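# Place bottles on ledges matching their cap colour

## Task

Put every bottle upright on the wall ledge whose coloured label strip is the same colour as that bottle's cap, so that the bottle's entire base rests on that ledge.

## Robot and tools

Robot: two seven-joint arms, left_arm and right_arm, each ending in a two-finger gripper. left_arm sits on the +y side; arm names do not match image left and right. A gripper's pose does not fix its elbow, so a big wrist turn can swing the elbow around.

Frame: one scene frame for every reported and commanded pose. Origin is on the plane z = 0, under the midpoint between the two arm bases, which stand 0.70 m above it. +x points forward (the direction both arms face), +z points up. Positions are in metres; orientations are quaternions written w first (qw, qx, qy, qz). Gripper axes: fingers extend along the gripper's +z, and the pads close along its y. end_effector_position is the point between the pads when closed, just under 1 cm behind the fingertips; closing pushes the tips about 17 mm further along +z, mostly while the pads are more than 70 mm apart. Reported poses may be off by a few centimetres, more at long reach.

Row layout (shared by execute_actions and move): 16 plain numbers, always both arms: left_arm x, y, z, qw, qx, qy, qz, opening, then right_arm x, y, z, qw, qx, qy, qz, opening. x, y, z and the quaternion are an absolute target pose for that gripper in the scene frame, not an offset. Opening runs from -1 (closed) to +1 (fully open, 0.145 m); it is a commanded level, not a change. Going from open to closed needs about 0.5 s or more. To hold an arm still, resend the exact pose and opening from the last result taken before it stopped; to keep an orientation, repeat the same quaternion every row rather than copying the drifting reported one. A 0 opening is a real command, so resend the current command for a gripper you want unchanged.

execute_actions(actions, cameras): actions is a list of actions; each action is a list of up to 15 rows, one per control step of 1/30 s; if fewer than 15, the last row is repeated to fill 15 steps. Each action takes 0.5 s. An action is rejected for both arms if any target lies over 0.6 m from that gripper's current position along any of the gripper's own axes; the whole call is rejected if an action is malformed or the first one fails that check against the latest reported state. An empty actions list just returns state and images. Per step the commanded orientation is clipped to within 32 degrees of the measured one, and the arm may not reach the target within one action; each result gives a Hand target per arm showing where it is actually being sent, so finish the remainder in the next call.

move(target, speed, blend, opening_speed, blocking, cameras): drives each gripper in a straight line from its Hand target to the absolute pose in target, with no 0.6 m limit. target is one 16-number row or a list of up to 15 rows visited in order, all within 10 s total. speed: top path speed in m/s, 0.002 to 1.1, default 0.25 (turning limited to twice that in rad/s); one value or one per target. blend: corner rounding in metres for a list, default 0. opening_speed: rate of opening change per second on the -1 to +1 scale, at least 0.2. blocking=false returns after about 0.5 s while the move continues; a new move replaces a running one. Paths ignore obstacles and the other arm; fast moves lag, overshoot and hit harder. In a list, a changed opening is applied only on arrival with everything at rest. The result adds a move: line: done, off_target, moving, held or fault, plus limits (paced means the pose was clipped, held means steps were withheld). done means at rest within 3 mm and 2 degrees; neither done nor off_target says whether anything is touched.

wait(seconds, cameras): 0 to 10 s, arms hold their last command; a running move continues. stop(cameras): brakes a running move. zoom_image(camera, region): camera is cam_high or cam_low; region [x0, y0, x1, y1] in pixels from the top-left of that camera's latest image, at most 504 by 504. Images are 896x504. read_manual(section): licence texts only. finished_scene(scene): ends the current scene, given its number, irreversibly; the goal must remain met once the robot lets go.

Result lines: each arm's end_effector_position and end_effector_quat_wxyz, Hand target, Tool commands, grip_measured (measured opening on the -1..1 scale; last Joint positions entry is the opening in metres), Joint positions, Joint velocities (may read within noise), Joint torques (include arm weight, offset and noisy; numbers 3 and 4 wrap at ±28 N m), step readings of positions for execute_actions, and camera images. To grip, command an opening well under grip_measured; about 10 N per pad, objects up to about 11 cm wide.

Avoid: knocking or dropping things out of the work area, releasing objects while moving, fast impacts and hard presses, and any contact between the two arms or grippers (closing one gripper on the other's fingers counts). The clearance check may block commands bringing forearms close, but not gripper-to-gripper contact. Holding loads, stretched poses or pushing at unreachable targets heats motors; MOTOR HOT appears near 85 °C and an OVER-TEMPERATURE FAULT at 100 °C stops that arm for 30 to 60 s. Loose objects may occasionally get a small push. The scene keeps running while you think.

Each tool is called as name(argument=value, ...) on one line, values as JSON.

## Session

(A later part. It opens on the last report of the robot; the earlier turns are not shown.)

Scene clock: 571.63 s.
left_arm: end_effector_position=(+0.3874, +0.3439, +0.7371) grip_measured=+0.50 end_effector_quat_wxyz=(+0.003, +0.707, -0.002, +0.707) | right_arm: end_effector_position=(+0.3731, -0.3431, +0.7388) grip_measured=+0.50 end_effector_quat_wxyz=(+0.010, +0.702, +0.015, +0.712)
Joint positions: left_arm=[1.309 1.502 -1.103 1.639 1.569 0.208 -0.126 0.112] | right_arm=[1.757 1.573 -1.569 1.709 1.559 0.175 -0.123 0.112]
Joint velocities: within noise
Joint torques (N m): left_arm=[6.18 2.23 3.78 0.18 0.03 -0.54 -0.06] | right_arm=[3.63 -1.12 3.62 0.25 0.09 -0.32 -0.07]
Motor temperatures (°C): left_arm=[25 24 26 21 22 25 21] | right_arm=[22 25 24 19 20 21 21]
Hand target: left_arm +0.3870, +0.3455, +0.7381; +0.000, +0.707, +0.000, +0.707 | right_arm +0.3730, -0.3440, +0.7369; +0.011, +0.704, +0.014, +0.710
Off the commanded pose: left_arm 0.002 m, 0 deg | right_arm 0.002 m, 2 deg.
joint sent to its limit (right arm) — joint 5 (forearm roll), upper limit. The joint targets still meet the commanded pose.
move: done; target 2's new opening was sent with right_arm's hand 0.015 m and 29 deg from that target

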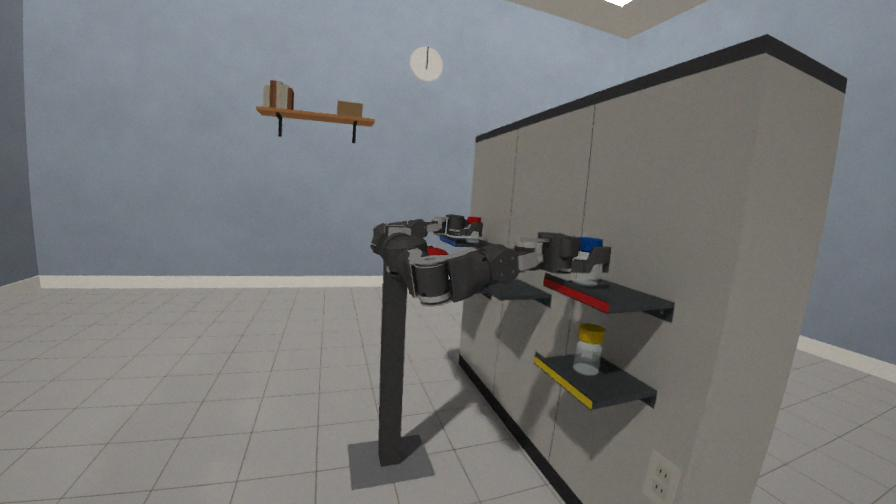

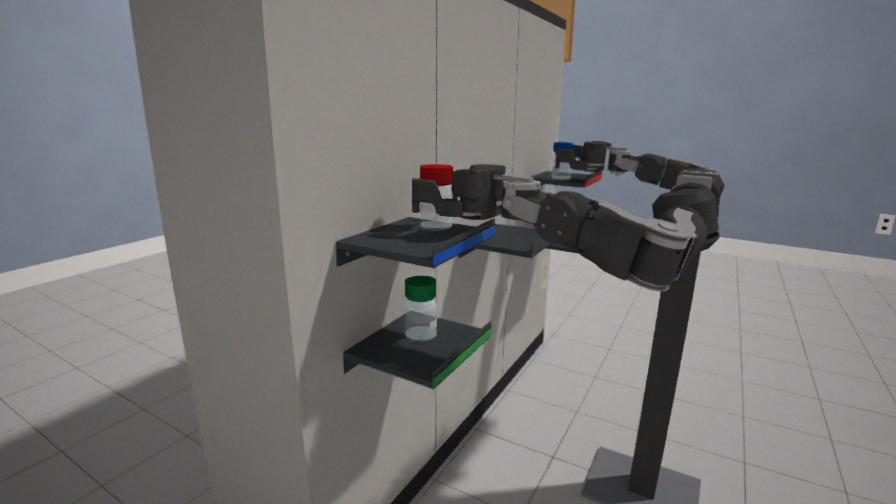

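move(target=[[0.387,0.3455,0.738,0,0.7071,0,0.7071,-0.45,0.373,-0.344,0.737,0,0.7071,0,0.7071,0.5],[0.387,0.345,0.768,0,0.7071,0,0.7071,-0.45,0.373,-0.344,0.737,0,0.7071,0,0.7071,0.5],[0.375,0.18,0.76,0,0.7071,0,0.7071,-0.45,0.373,-0.344,0.737,0,0.7071,0,0.7071,0.5],[0.375,0.05,0.69,0.0617,0.7044,-0.0617,0.7044,-0.45,0.373,-0.344,0.737,0,0.7071,0,0.7071,0.5],[0.388,-0.06,0.675,0.1228,0.6964,-0.1228,0.6964,-0.45,0.373,-0.344,0.737,0,0.7071,0,0.7071,0.5]], speed=[0.1,0.12,0.25,0.2,0.2], opening_speed=1.0)

zoom_image(camera="cam_low", region=[400, 130, 660, 330])

Scene clock: 595.27 s.
left_arm: end_effector_position=(+0.3875, -0.0600, +0.6718) grip_measured=-0.28 end_effector_quat_wxyz=(+0.121, +0.701, -0.124, +0.692) | right_arm: end_effector_position=(+0.3731, -0.3431, +0.7388) grip_measured=+0.50 end_effector_quat_wxyz=(+0.010, +0.702, +0.015, +0.712)
Joint positions: left_arm=[1.092 0.181 -1.147 1.728 1.136 0.373 -1.016 0.054] | right_arm=[1.757 1.573 -1.569 1.709 1.559 0.175 -0.123 0.112]
Joint velocities: within noise
Joint torques (N m): left_arm=[9.98 -1.09 2.97 2.26 -0.53 -0.61 0.2] | right_arm=[3.65 -1.17 3.58 0.09 0.1 -0.33 -0.07]
Motor temperatures (°C): left_arm=[26 23 27 21 22 25 21] | right_arm=[22 24 24 19 20 21 21]
Hand target: left_arm +0.3879, -0.0600, +0.6750; +0.123, +0.696, -0.123, +0.696 | right_arm +0.3730, -0.3440, +0.7369; +0.011, +0.704, +0.014, +0.710
Off the commanded pose: left_arm 0.003 m, 1 deg | right_arm 0.002 m, 2 deg.
joint sent to its limit (right arm) — joint 5 (forearm roll), upper limit. The joint targets still meet the commanded pose.
move: done

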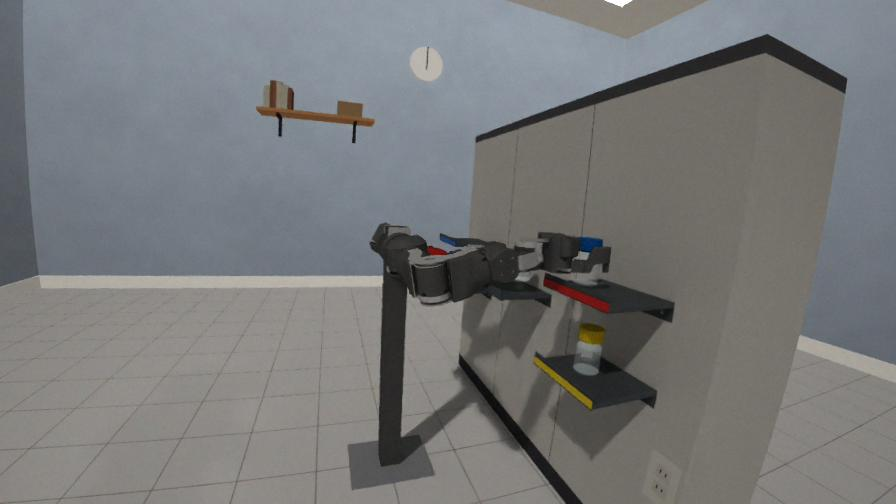

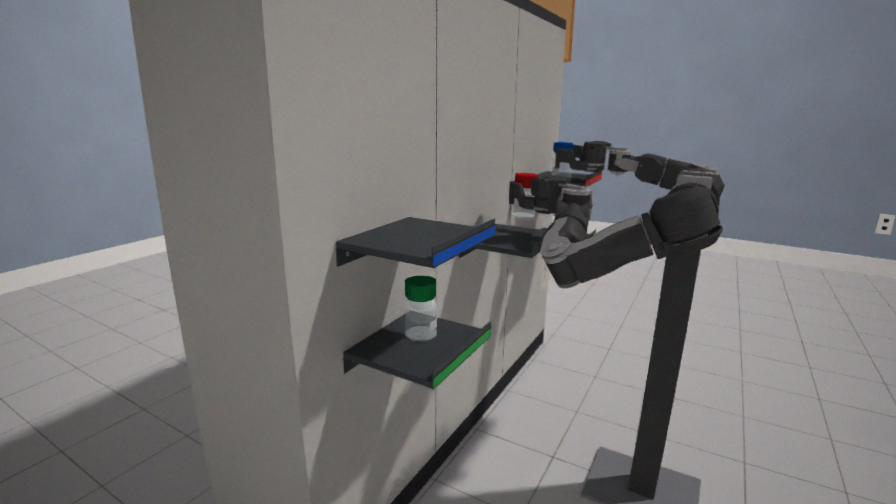

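Scaled by 1.938 from the camera's 896x504 image, which has a finer 1280x720 frame.

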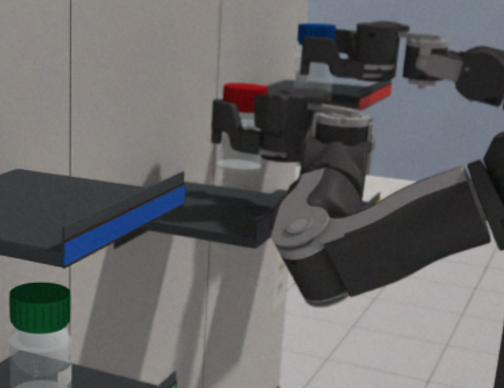

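move(target=[[0.388,-0.06,0.645,0.1228,0.6964,-0.1228,0.6964,-0.45,0.373,-0.344,0.737,0,0.7071,0,0.7071,0.5],[0.388,-0.06,0.638,0.1228,0.6964,-0.1228,0.6964,-0.45,0.373,-0.344,0.737,0,0.7071,0,0.7071,0.5]], speed=[0.1,0.03])

zoom_image(camera="cam_low", region=[460, 160, 600, 260])

Scene clock: 604.57 s.
left_arm: end_effector_position=(+0.3878, -0.0599, +0.6374) grip_measured=-0.28 end_effector_quat_wxyz=(+0.122, +0.699, -0.122, +0.694) | right_arm: end_effector_position=(+0.3731, -0.3431, +0.7388) grip_measured=+0.50 end_effector_quat_wxyz=(+0.010, +0.702, +0.015, +0.712)
Joint positions: left_arm=[1.021 0.206 -1.223 1.697 1.054 0.26 -0.981 0.054] | right_arm=[1.757 1.573 -1.569 1.709 1.559 0.175 -0.123 0.112]
Joint velocities: within noise
Joint torques (N m): left_arm=[8.82 -0.8 2.41 2.47 -0.53 -0.66 0.23] | right_arm=[3.65 -1.07 3.64 0.13 0.07 -0.33 -0.08]
Motor temperatures (°C): left_arm=[28 22 27 21 22 25 21] | right_arm=[22 24 24 19 20 20 21]
Hand target: left_arm +0.3880, -0.0600, +0.6380; +0.123, +0.696, -0.123, +0.696 | right_arm +0.3730, -0.3440, +0.7369; +0.011, +0.704, +0.014, +0.710
Off the commanded pose: left_arm 0.001 m, 0 deg | right_arm 0.002 m, 2 deg.
joint sent to its limit (right arm) — joint 5 (forearm roll), upper limit. The joint targets still meet the commanded pose.
move: done

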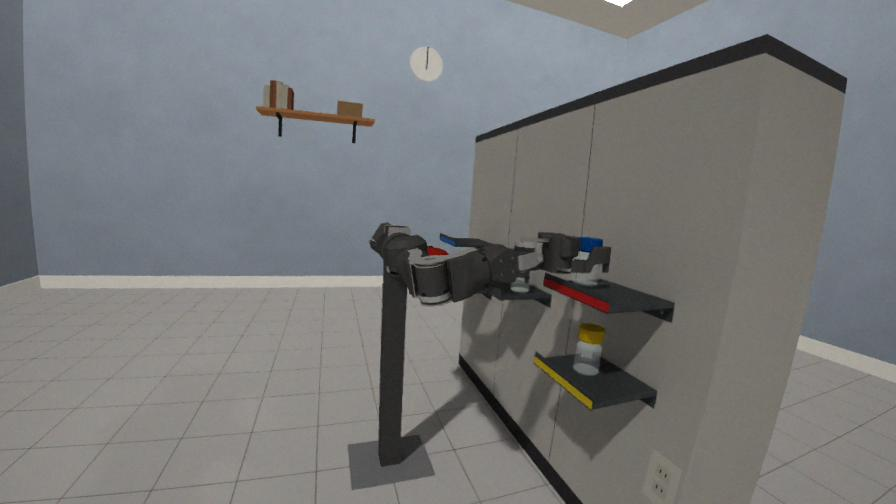

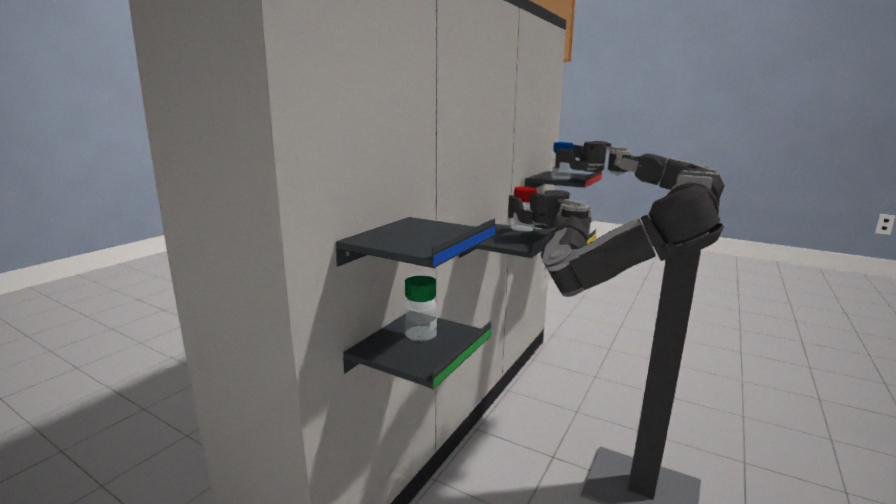

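Scaled by 3.600 from the camera's 896x504 image, which has a finer 1280x720 frame.

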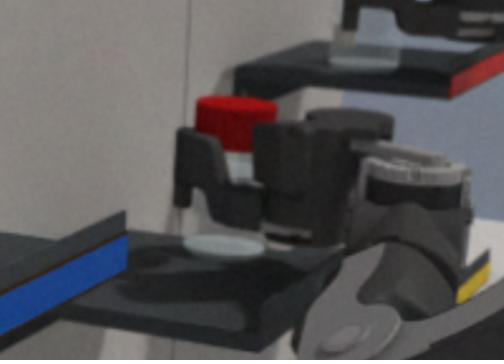

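move(target=[[0.388,-0.06,0.6305,0.1228,0.6964,-0.1228,0.6964,-0.45,0.373,-0.344,0.737,0,0.7071,0,0.7071,0.5]], speed=[0.03], cameras=["cam_low"])

zoom_image(camera="cam_low", region=[460, 160, 600, 260])

Scene clock: 612.17 s.
left_arm: end_effector_position=(+0.3880, -0.0597, +0.6352) grip_measured=-0.28 end_effector_quat_wxyz=(+0.124, +0.693, -0.119, +0.700) | right_arm: end_effector_position=(+0.3731, -0.3431, +0.7388) grip_measured=+0.50 end_effector_quat_wxyz=(+0.010, +0.702, +0.015, +0.712)
Joint positions: left_arm=[1.017 0.21 -1.24 1.689 1.035 0.224 -0.977 0.054] | right_arm=[1.757 1.573 -1.569 1.709 1.559 0.175 -0.123 0.112]
Joint velocities: within noise
Joint torques (N m): left_arm=[7.45 -0.57 1.8 2.06 -0.28 -0.4 0.25] | right_arm=[3.65 -1.15 3.45 0.2 0.11 -0.33 -0.08]
Motor temperatures (°C): left_arm=[28 22 26 21 22 25 21] | right_arm=[22 24 24 19 20 20 21]
Hand target: left_arm +0.3879, -0.0601, +0.6305; +0.123, +0.696, -0.123, +0.696 | right_arm +0.3730, -0.3440, +0.7369; +0.011, +0.704, +0.014, +0.710
Off the commanded pose: left_arm 0.005 m, 1 deg | right_arm 0.002 m, 2 deg.
joint sent to its limit (right arm) — joint 5 (forearm roll), upper limit. The joint targets still meet the commanded pose.
move: off_target (left_arm)
Images, in order (width x height): cam_low 896x504.

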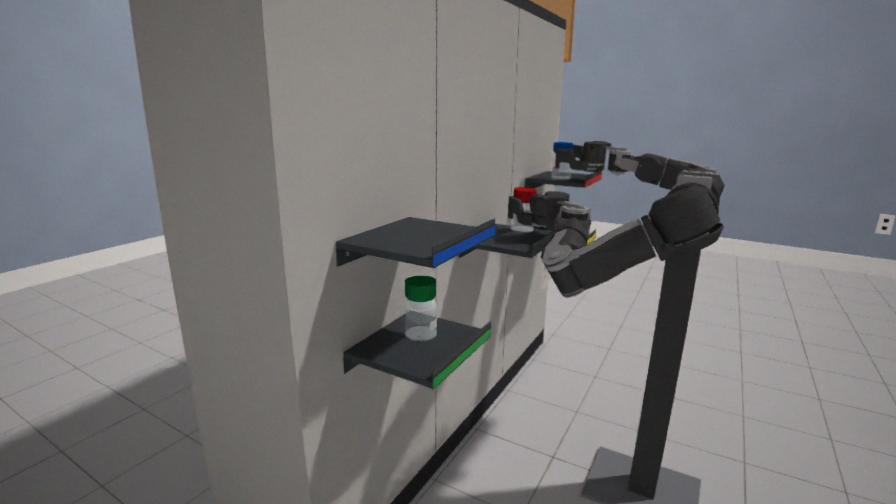

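Scaled by 3.600 from the camera's 896x504 image, which has a finer 1280x720 frame.

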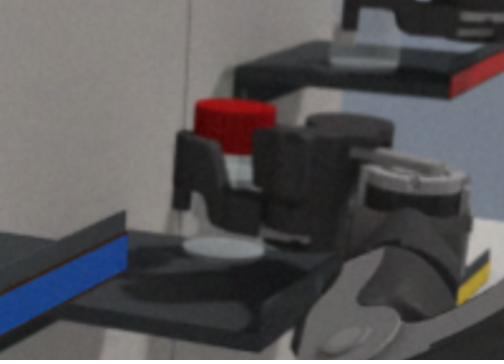

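move(target=[[0.388,-0.06,0.6305,0.1228,0.6964,-0.1228,0.6964,0.2,0.373,-0.344,0.737,0,0.7071,0,0.7071,-0.45],[0.31,-0.03,0.65,0.1228,0.6964,-0.1228,0.6964,0.2,0.373,-0.344,0.77,0,0.7071,0,0.7071,-0.45],[0.31,0.21,0.70,0,0.7071,0,0.7071,0.2,0.36,-0.19,0.79,0,0.7071,0,0.7071,-0.45],[0.31,0.21,0.70,0,0.7071,0,0.7071,0.2,0.373,0.045,0.79,-0.1228,0.6964,0.1228,0.6964,-0.45],[0.31,0.21,0.70,0,0.7071,0,0.7071,0.2,0.373,0.045,0.67,-0.1228,0.6964,0.1228,0.6964,-0.45]], speed=[0.1,0.12,0.25,0.2,0.15], opening_speed=1.0)

zoom_image(camera="cam_low", region=[400, 130, 660, 330])

zoom_image(camera="cam_high", region=[440, 200, 600, 340])

Scene clock: 639.93 s.
left_arm: end_effector_position=(+0.3098, +0.2115, +0.7020) grip_measured=+0.20 end_effector_quat_wxyz=(-0.004, +0.705, +0.001, +0.709) | right_arm: end_effector_position=(+0.3734, +0.0442, +0.6662) grip_measured=-0.24 end_effector_quat_wxyz=(-0.120, +0.702, +0.123, +0.691)
Joint positions: left_arm=[0.805 1.539 -0.765 2.405 1.577 0.043 -0.864 0.09] | right_arm=[1.024 0.245 -1.121 1.845 1.118 0.405 -1.042 0.058]
Joint velocities: within noise
Joint torques (N m): left_arm=[3.15 2.6 1.87 0.17 -0.22 -0.53 0.23] | right_arm=[6.92 -1.17 3.62 2.24 -0.69 -0.48 0.18]
Motor temperatures (°C): left_arm=[27 22 25 21 22 25 21] | right_arm=[23 24 24 19 20 20 21]
Hand target: left_arm +0.3100, +0.2100, +0.7000; +0.000, +0.707, +0.000, +0.707 | right_arm +0.3730, +0.0449, +0.6699; -0.123, +0.696, +0.123, +0.696
Off the commanded pose: left_arm 0.003 m, 1 deg | right_arm 0.004 m, 1 deg.
move: off_target (right_arm)

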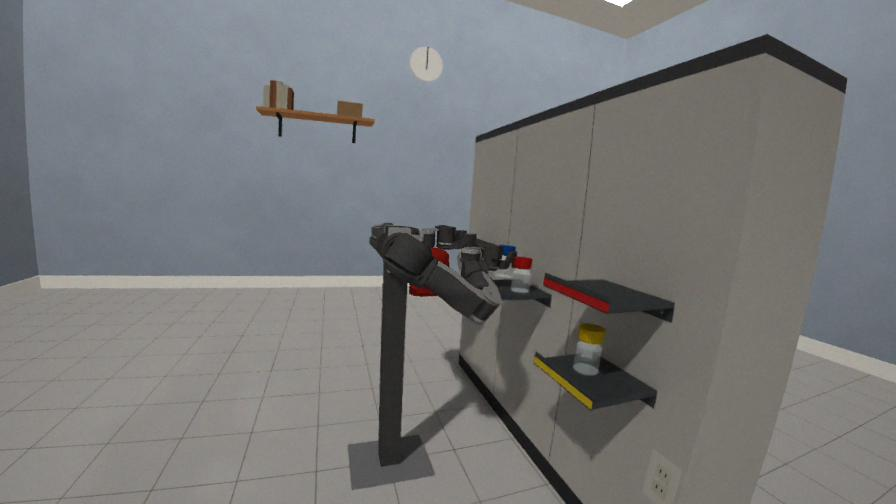

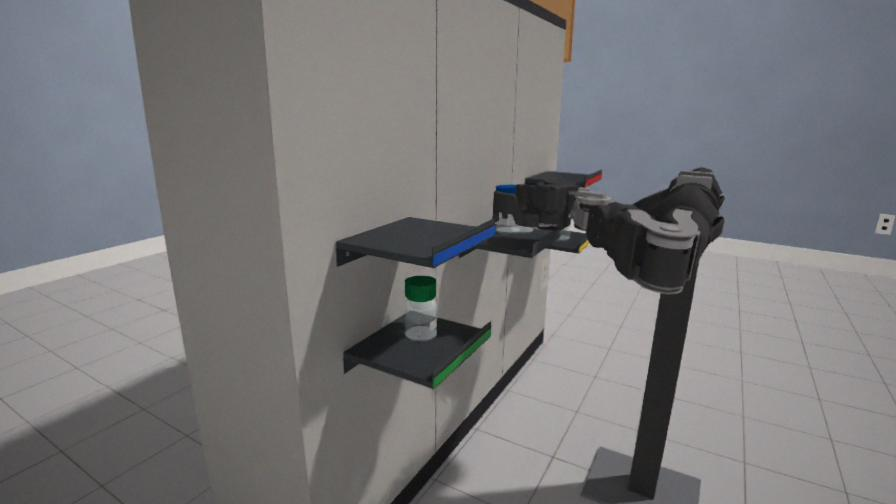

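Scaled by 1.938 from the camera's 896x504 image, which has a finer 1280x720 frame.

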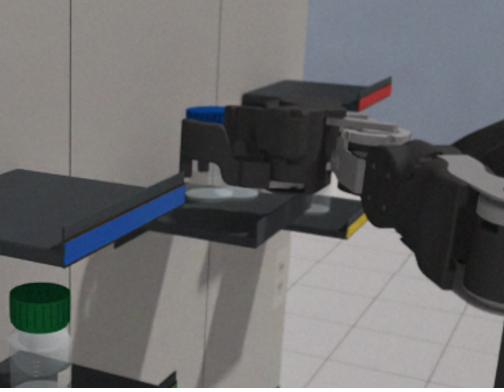

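Scaled by 3.150 from the camera's 896x504 image, which has a finer 1280x720 frame.

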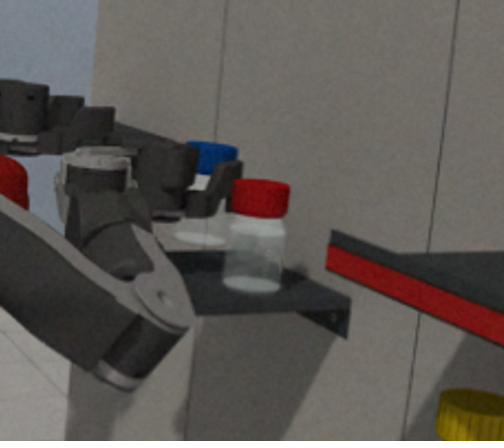

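Going well. Lower to contact.

move(target=[[0.31,0.21,0.70,0,0.7071,0,0.7071,0.2,0.373,0.045,0.645,-0.1228,0.6964,0.1228,0.6964,-0.45],[0.31,0.21,0.70,0,0.7071,0,0.7071,0.2,0.373,0.045,0.634,-0.1228,0.6964,0.1228,0.6964,-0.45]], speed=[0.08,0.03])

zoom_image(camera="cam_low", region=[460, 160, 600, 260])

zoom_image(camera="cam_high", region=[440, 200, 600, 340])

Scene clock: 650.67 s.
left_arm: end_effector_position=(+0.3098, +0.2115, +0.7020) grip_measured=+0.20 end_effector_quat_wxyz=(-0.004, +0.705, +0.001, +0.709) | right_arm: end_effector_position=(+0.3723, +0.0441, +0.6438) grip_measured=-0.24 end_effector_quat_wxyz=(-0.122, +0.683, +0.119, +0.710)
Joint positions: left_arm=[0.805 1.539 -0.765 2.405 1.577 0.043 -0.864 0.09] | right_arm=[0.943 0.265 -1.175 1.82 0.975 0.289 -0.989 0.058]
Joint velocities: within noise
Joint torques (N m): left_arm=[3.15 2.57 1.87 0.18 -0.22 -0.53 0.23] | right_arm=[3.89 -0.8 2.97 0.99 0.33 0.09 0.2]
Motor temperatures (°C): left_arm=[26 22 25 21 22 25 21] | right_arm=[24 24 24 19 20 21 21]
Hand target: left_arm +0.3100, +0.2100, +0.7000; +0.000, +0.707, +0.000, +0.707 | right_arm +0.3727, +0.0450, +0.6340; -0.123, +0.696, +0.123, +0.696
Off the commanded pose: left_arm 0.003 m, 1 deg | right_arm 0.010 m, 2 deg.
move: off_target (right_arm)

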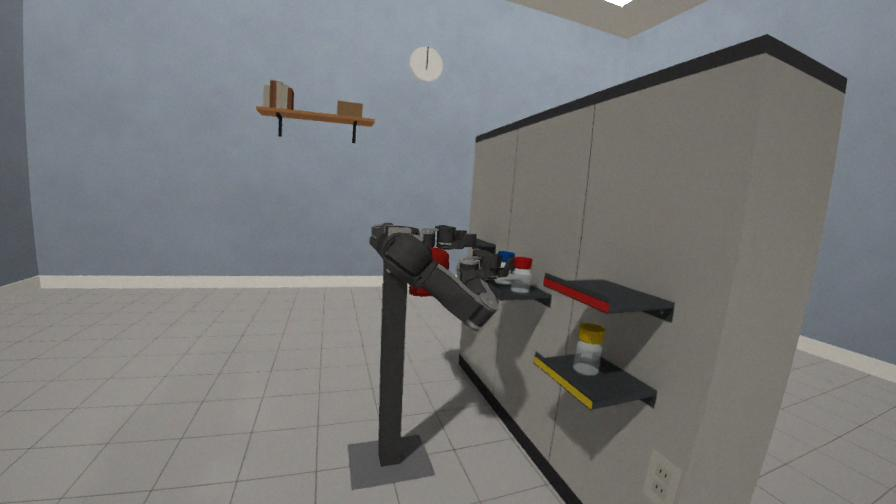

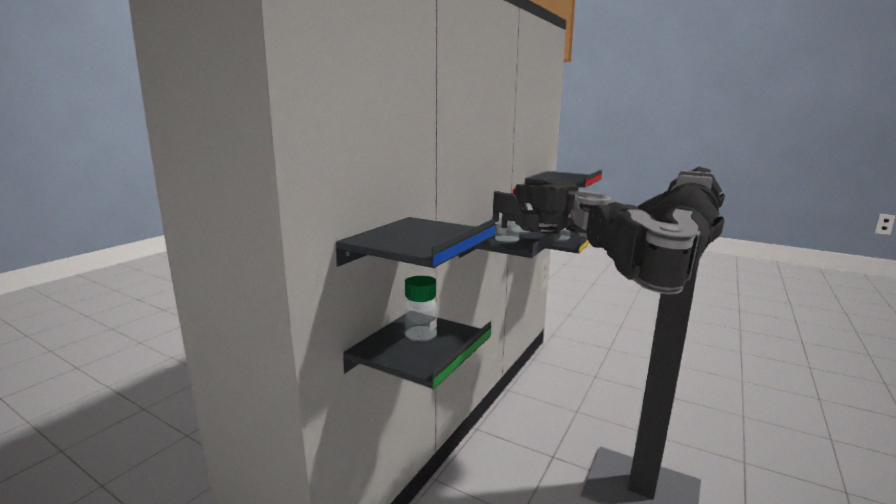

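Scaled by 3.600 from the camera's 896x504 image, which has a finer 1280x720 frame.

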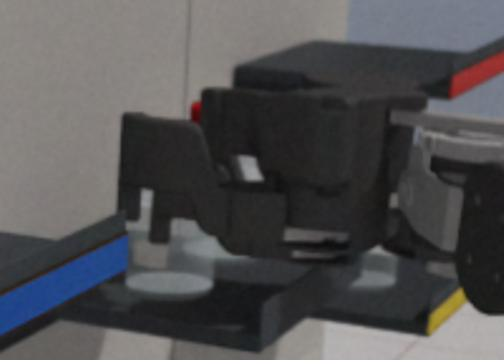

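Scaled by 3.150 from the camera's 896x504 image, which has a finer 1280x720 frame.

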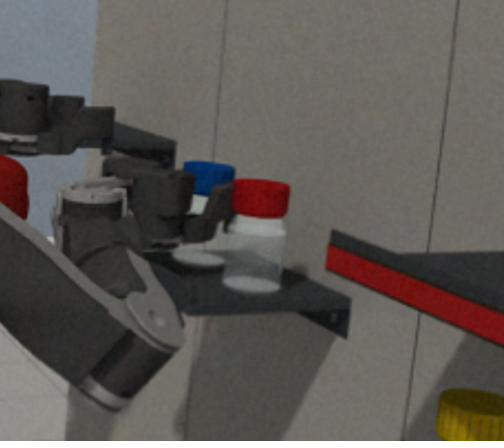

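move(target=[[0.31,0.21,0.70,0,0.7071,0,0.7071,0.2,0.373,0.045,0.642,-0.1228,0.6964,0.1228,0.6964,0.2],[0.31,0.21,0.70,0,0.7071,0,0.7071,0.2,0.30,0.013,0.65,-0.1228,0.6964,0.1228,0.6964,0.2],[0.31,0.13,0.66,0,0.7071,0,0.7071,0.2,0.30,-0.14,0.66,-0.1228,0.6964,0.1228,0.6964,0.2],[0.315,0.06,0.645,0.0617,0.7044,-0.0617,0.7044,0.2,0.30,-0.14,0.65,-0.1228,0.6964,0.1228,0.6964,0.2]], speed=[0.1,0.12,0.2,0.15], opening_speed=0.8)

zoom_image(camera="cam_low", region=[460, 160, 600, 260])

zoom_image(camera="cam_high", region=[440, 200, 600, 340])

Scene clock: 677.77 s.
left_arm: end_effector_position=(+0.3145, +0.0601, +0.6454) grip_measured=+0.20 end_effector_quat_wxyz=(+0.063, +0.704, -0.059, +0.704) | right_arm: end_effector_position=(+0.3002, -0.1409, +0.6505) grip_measured=+0.20 end_effector_quat_wxyz=(-0.120, +0.697, +0.122, +0.696)
Joint positions: left_arm=[0.82 0.682 -1.132 2.318 1.09 0.301 -1.258 0.09] | right_arm=[0.558 1.401 -0.822 2.395 1.282 -0.064 -0.599 0.09]
Joint velocities: within noise
Joint torques (N m): left_arm=[6.53 1.04 1.76 2.02 -0.41 -0.18 0.2] | right_arm=[2.44 3.18 2.73 1.21 -0.3 -0.52 0.18]
Motor temperatures (°C): left_arm=[25 22 25 21 22 25 21] | right_arm=[23 23 24 19 20 20 21]
Hand target: left_arm +0.3150, +0.0600, +0.6450; +0.062, +0.704, -0.062, +0.704 | right_arm +0.3000, -0.1400, +0.6501; -0.123, +0.696, +0.123, +0.696
Off the commanded pose: left_arm 0.001 m, 0 deg | right_arm 0.001 m, 0 deg.
move: done

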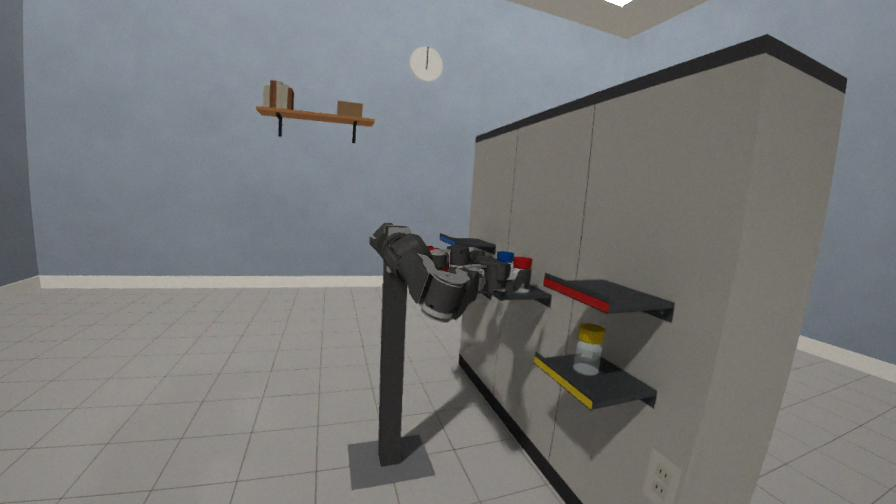

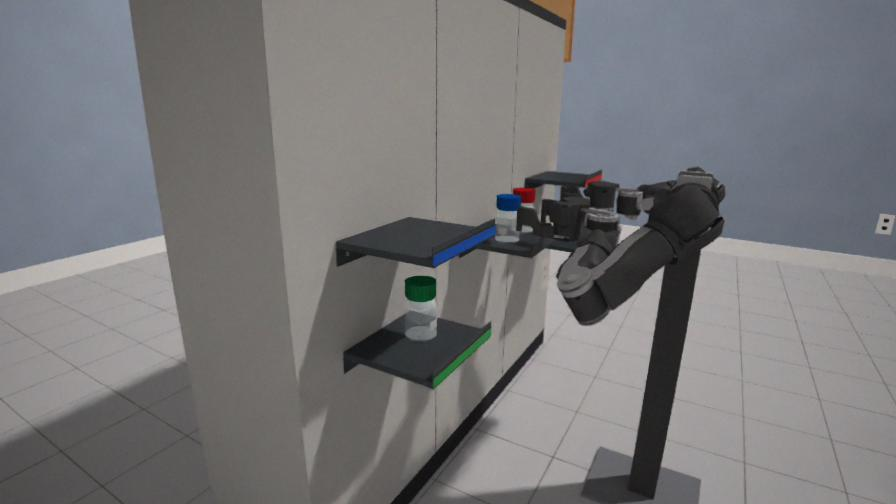

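Scaled by 3.600 from the camera's 896x504 image, which has a finer 1280x720 frame.

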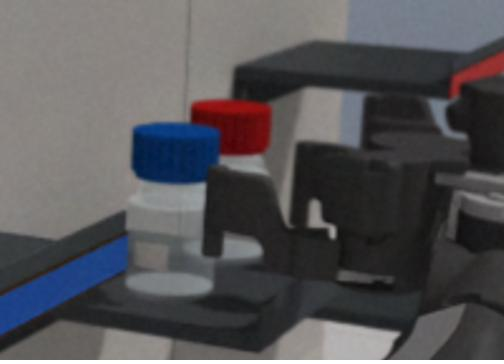

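Scaled by 3.150 from the camera's 896x504 image, which has a finer 1280x720 frame.

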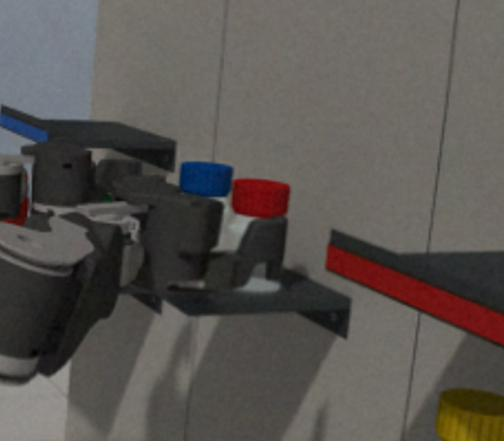

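move(target=[[0.382,0.043,0.640,0.0617,0.7044,-0.0617,0.7044,0.2,0.30,-0.14,0.65,-0.1228,0.6964,0.1228,0.6964,0.2],[0.382,0.043,0.640,0.0617,0.7044,-0.0617,0.7044,-0.45,0.30,-0.14,0.65,-0.1228,0.6964,0.1228,0.6964,0.2],[0.382,0.043,0.68,0.0617,0.7044,-0.0617,0.7044,-0.45,0.30,-0.14,0.65,-0.1228,0.6964,0.1228,0.6964,0.2],[0.375,0.18,0.78,0,0.7071,0,0.7071,-0.45,0.30,-0.10,0.65,-0.1228,0.6964,0.1228,0.6964,0.2],[0.385,0.375,0.775,0,0.7071,0,0.7071,-0.45,0.373,-0.062,0.642,-0.1228,0.6964,0.1228,0.6964,0.2]], speed=[0.12,0.1,0.1,0.25,0.25], opening_speed=1.0)

zoom_image(camera="cam_low", region=[400, 110, 600, 260])

zoom_image(camera="cam_high", region=[440, 200, 600, 340])

Scene clock: 698.67 s.
left_arm: end_effector_position=(+0.3850, +0.3763, +0.7714) grip_measured=-0.27 end_effector_quat_wxyz=(-0.003, +0.713, +0.002, +0.702) | right_arm: end_effector_position=(+0.3734, -0.0634, +0.6432) grip_measured=+0.20 end_effector_quat_wxyz=(-0.123, +0.696, +0.118, +0.698)
Joint positions: left_arm=[0.872 1.372 -0.351 1.473 1.367 0.525 0.026 0.056] | right_arm=[0.824 0.736 -0.968 2.037 1.108 0.259 -0.729 0.09]
Joint velocities: within noise
Joint torques (N m): left_arm=[6.87 4.26 3.62 1.2 0.13 -0.94 0.24] | right_arm=[5.47 1.12 2.61 1.84 -0.36 -0.24 0.2]
Motor temperatures (°C): left_arm=[27 22 25 21 22 24 21] | right_arm=[22 24 24 19 20 20 21]
Hand target: left_arm +0.3849, +0.3750, +0.7750; +0.000, +0.707, +0.000, +0.707 | right_arm +0.3730, -0.0621, +0.6420; -0.123, +0.696, +0.123, +0.696
Off the commanded pose: left_arm 0.004 m, 1 deg | right_arm 0.002 m, 1 deg.
move: off_target (left_arm)

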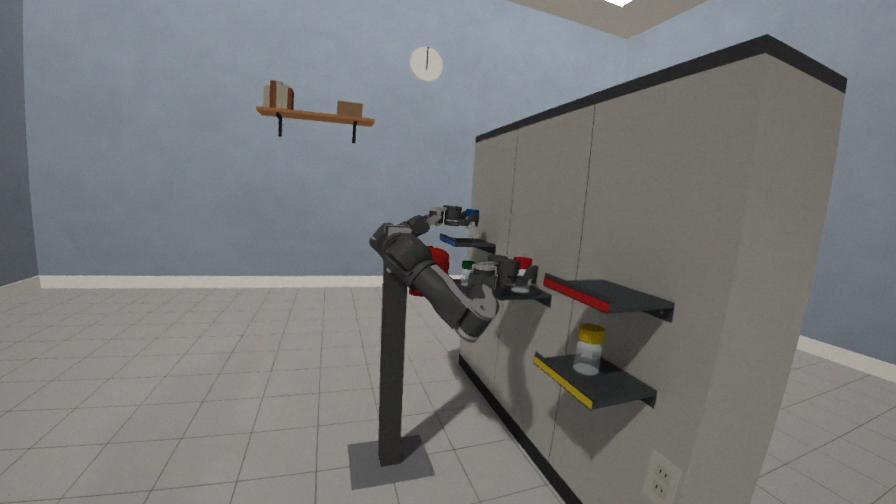

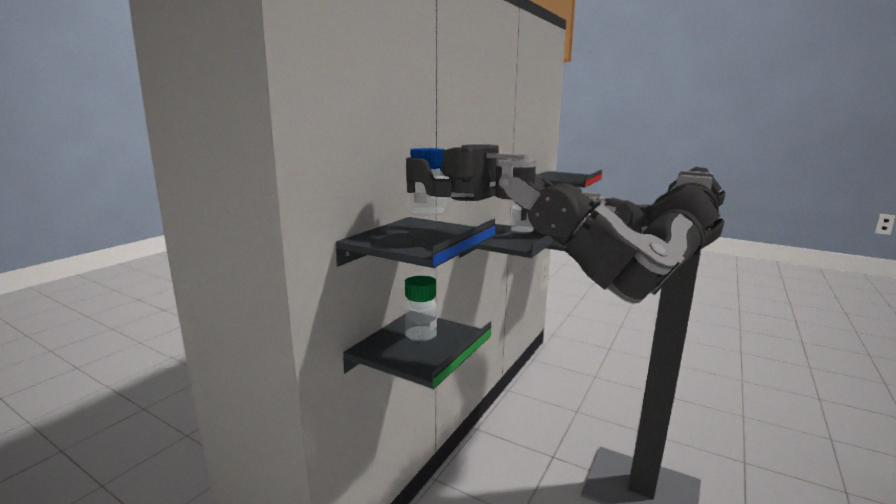

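Scaled by 2.520 from the camera's 896x504 image, which has a finer 1280x720 frame.

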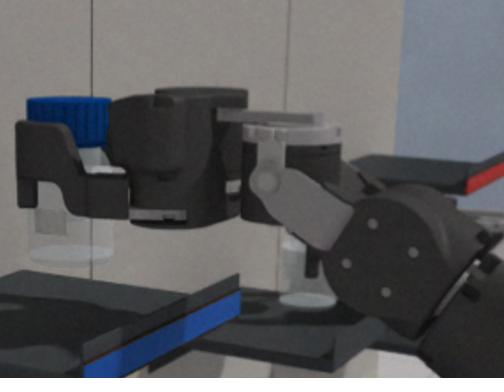

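Scaled by 3.150 from the camera's 896x504 image, which has a finer 1280x720 frame.

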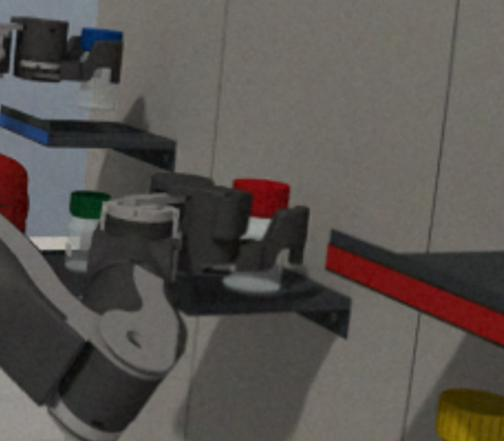

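move(target=[[0.385,0.375,0.765,0,0.7071,0,0.7071,-0.45,0.373,-0.062,0.642,-0.1228,0.6964,0.1228,0.6964,-0.45],[0.385,0.375,0.75,0,0.7071,0,0.7071,-0.45,0.373,-0.062,0.68,-0.1228,0.6964,0.1228,0.6964,-0.45],[0.385,0.375,0.742,0,0.7071,0,0.7071,-0.45,0.365,-0.19,0.78,0,0.7071,0,0.7071,-0.45],[0.385,0.375,0.735,0,0.7071,0,0.7071,-0.45,0.373,-0.37,0.775,0,0.7071,0,0.7071,-0.45]], speed=[0.1,0.1,0.2,0.25], opening_speed=1.0)

zoom_image(camera="cam_low", region=[330, 110, 600, 290])

zoom_image(camera="cam_high", region=[460, 200, 660, 340])

Scene clock: 713.60 s.
left_arm: end_effector_position=(+0.3844, +0.3745, +0.7424) grip_measured=-0.27 end_effector_quat_wxyz=(+0.003, +0.698, -0.001, +0.716) | right_arm: end_effector_position=(+0.3733, -0.3706, +0.7716) grip_measured=-0.24 end_effector_quat_wxyz=(+0.002, +0.712, -0.002, +0.702)
Joint positions: left_arm=[0.623 1.463 -0.334 1.521 1.468 0.258 0.018 0.056] | right_arm=[0.636 1.385 -0.099 1.551 1.385 0.55 -0.004 0.058]
Joint velocities: within noise
Joint torques (N m): left_arm=[3.81 6.58 2 1.09 0.12 -0.29 -0.05] | right_arm=[4.6 6.08 4.49 0.92 0.04 -0.73 0.2]
Motor temperatures (°C): left_arm=[26 23 26 21 22 25 21] | right_arm=[23 23 24 19 20 20 21]
Hand target: left_arm +0.3850, +0.3750, +0.7350; +0.000, +0.707, +0.000, +0.707 | right_arm +0.3729, -0.3699, +0.7751; +0.000, +0.707, +0.000, +0.707
Off the commanded pose: left_arm 0.007 m, 2 deg | right_arm 0.003 m, 1 deg.
move: off_target (left_arm)

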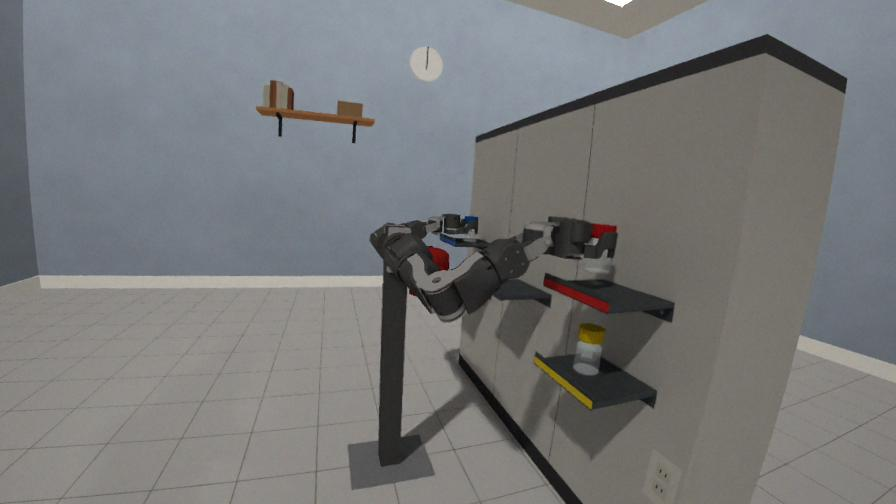

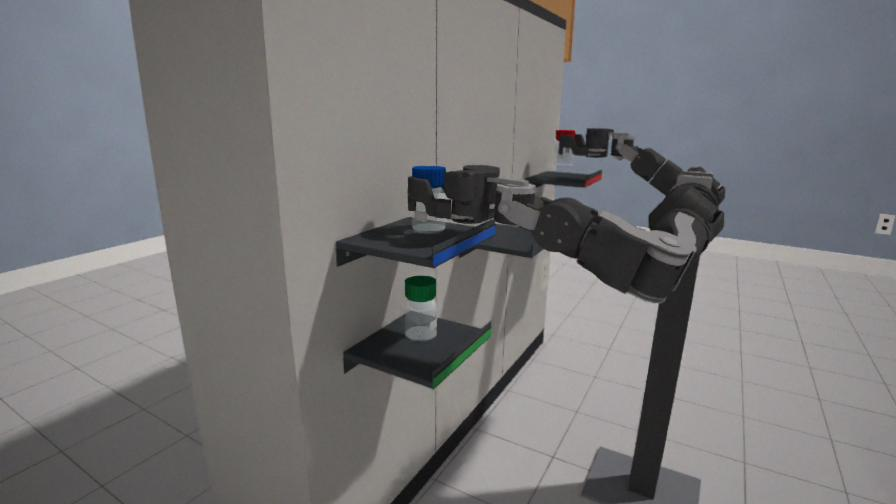

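Scaled by 1.867 from the camera's 896x504 image, which has a finer 1280x720 frame.

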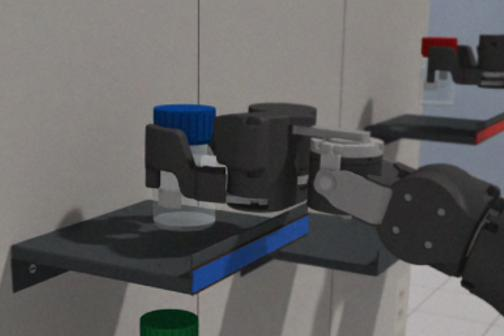

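Scaled by 2.520 from the camera's 896x504 image, which has a finer 1280x720 frame.

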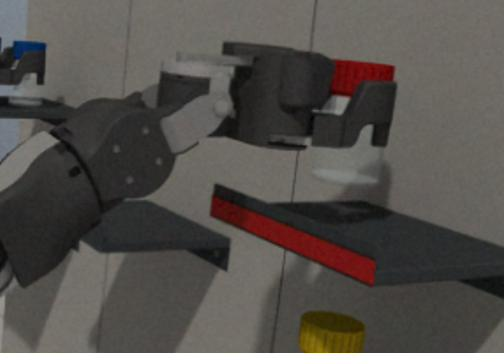

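move(target=[[0.385,0.375,0.738,0,0.7071,0,0.7071,0.2,0.373,-0.37,0.75,0,0.7071,0,0.7071,-0.45],[0.385,0.375,0.738,0,0.7071,0,0.7071,0.2,0.373,-0.37,0.734,0,0.7071,0,0.7071,-0.45],[0.27,0.375,0.76,0,0.7071,0,0.7071,0.2,0.373,-0.37,0.734,0,0.7071,0,0.7071,0.2]], speed=[0.08,0.03,0.15], opening_speed=0.8)

zoom_image(camera="cam_low", region=[330, 110, 600, 290])

zoom_image(camera="cam_high", region=[460, 200, 660, 340])

Scene clock: 728.00 s.
left_arm: end_effector_position=(+0.2695, +0.3762, +0.7607) grip_measured=+0.20 end_effector_quat_wxyz=(-0.002, +0.706, +0.002, +0.708) | right_arm: end_effector_position=(+0.3730, -0.3705, +0.7349) grip_measured=+0.20 end_effector_quat_wxyz=(+0.002, +0.706, -0.001, +0.709)
Joint positions: left_arm=[1.863 2.006 -1.422 1.898 1.586 0.427 0.108 0.09] | right_arm=[0.225 1.353 0.172 1.601 1.352 0.395 0.005 0.09]
Joint velocities: within noise
Joint torques (N m): left_arm=[1.67 -2.25 2.71 0.18 0.18 -0.53 0.19] | right_arm=[3.26 7.74 4.18 1.06 0.17 -0.36 0.1]
Motor temperatures (°C): left_arm=[26 24 26 21 22 25 21] | right_arm=[23 24 25 19 20 21 21]
Hand target: left_arm +0.2700, +0.3751, +0.7599; +0.000, +0.707, +0.000, +0.707 | right_arm +0.3730, -0.3700, +0.7340; +0.000, +0.707, +0.000, +0.707
Off the commanded pose: left_arm 0.001 m, 0 deg | right_arm 0.001 m, 0 deg.
joint read past its limit (left arm) — joint 5 (forearm roll), upper limit.
joint sent to its limit (left arm) — joint 5 (forearm roll), upper limit. The joint targets still meet the commanded pose.
move: done

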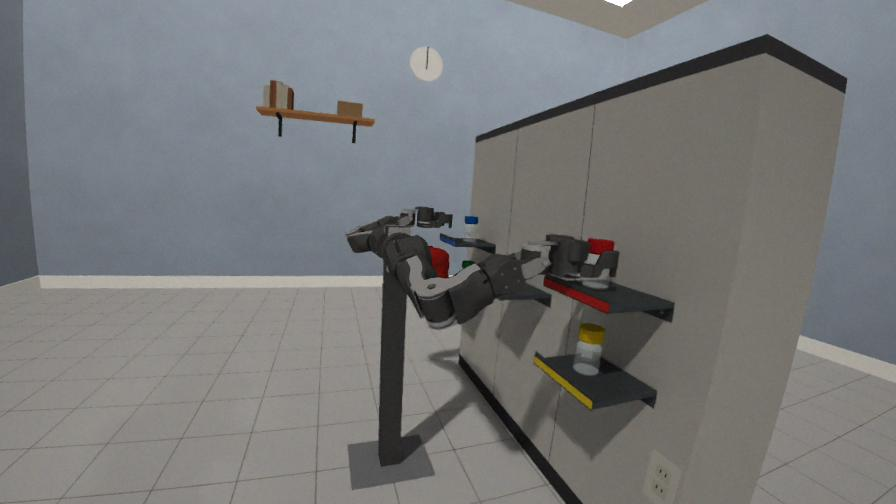

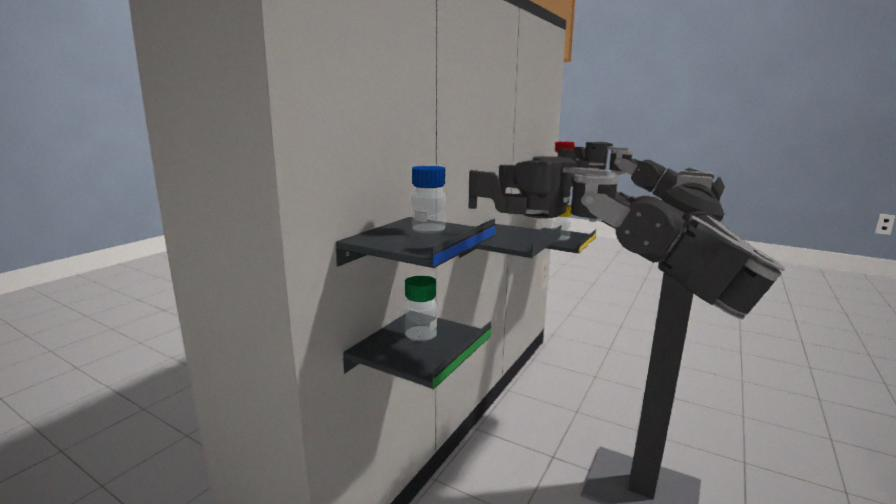

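Scaled by 1.867 from the camera's 896x504 image, which has a finer 1280x720 frame.

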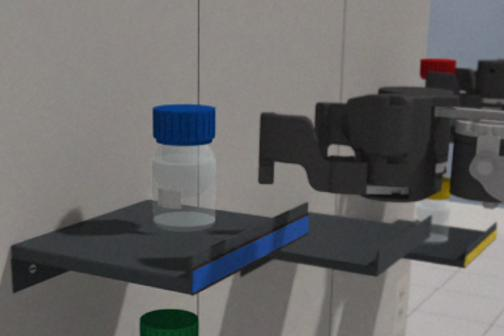

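Scaled by 2.520 from the camera's 896x504 image, which has a finer 1280x720 frame.

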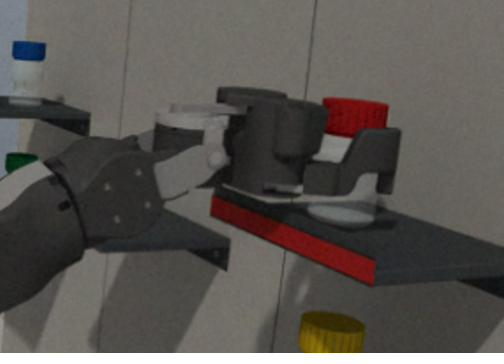

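move(target=[[0.27,0.3,0.77,0,0.7071,0,0.7071,0.2,0.26,-0.37,0.755,0,0.7071,0,0.7071,0.2]], speed=[0.15])

finished_scene(scene=1)

Scene clock: 757.50 s.
left_arm: end_effector_position=(+0.2697, +0.3001, +0.7711) grip_measured=+0.20 end_effector_quat_wxyz=(-0.026, +0.678, -0.051, +0.733) | right_arm: end_effector_position=(+0.2597, -0.3716, +0.7555) grip_measured=+0.20 end_effector_quat_wxyz=(+0.003, +0.706, -0.003, +0.708)
Joint positions: left_arm=[1.987 1.978 -1.493 2.207 1.585 0.412 -0.164 0.09] | right_arm=[-0.517 1.053 1.293 1.952 1.314 0.784 0.161 0.09]
Joint velocities: within noise
Joint torques (N m): left_arm=[1.38 -2.15 1.7 -0.03 0.07 -0.7 -0.11] | right_arm=[0.91 6.84 2.76 1.22 0.24 -0.37 0.18]
Motor temperatures (°C): left_arm=[24 23 26 21 22 25 21] | right_arm=[22 25 25 19 20 20 21]
Hand target: left_arm +0.2700, +0.3002, +0.7698; -0.026, +0.679, -0.049, +0.732 | right_arm +0.2600, -0.3700, +0.7549; +0.000, +0.707, +0.000, +0.707
Off the commanded pose: left_arm 0.001 m, 8 deg | right_arm 0.002 m, 0 deg.
joint read past its limit (left arm) — joint 1 (shoulder pitch), upper limit.
joint sent to its limit (left arm) — joint 1 (shoulder pitch), upper limit; joint 5 (forearm roll), upper limit. The joint targets are off in orientation, not in position.
move: off_target (left_arm)

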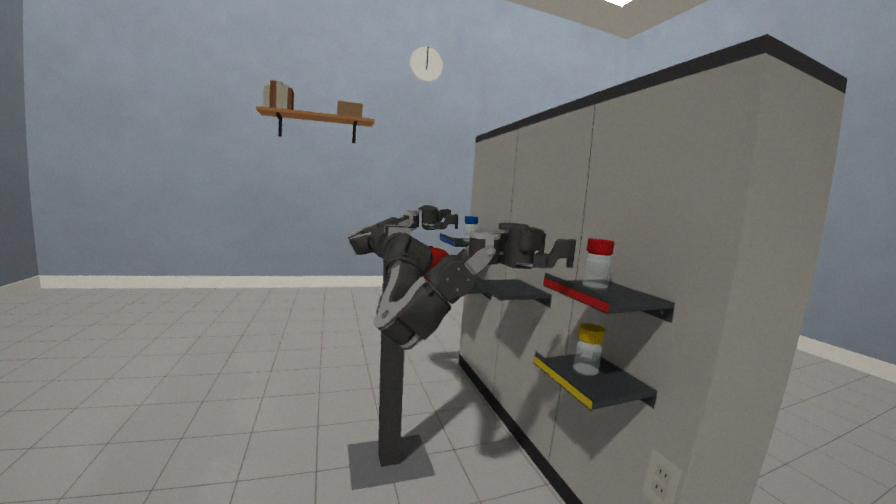

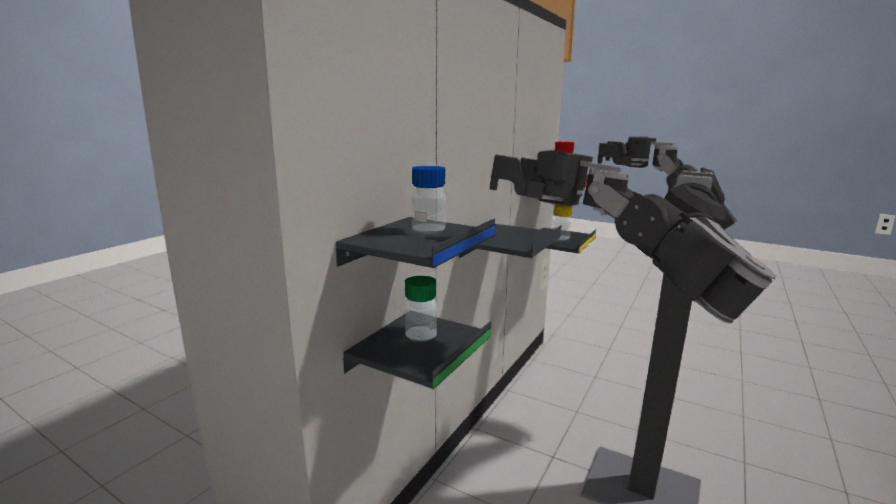

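The scene is finished: the task was done.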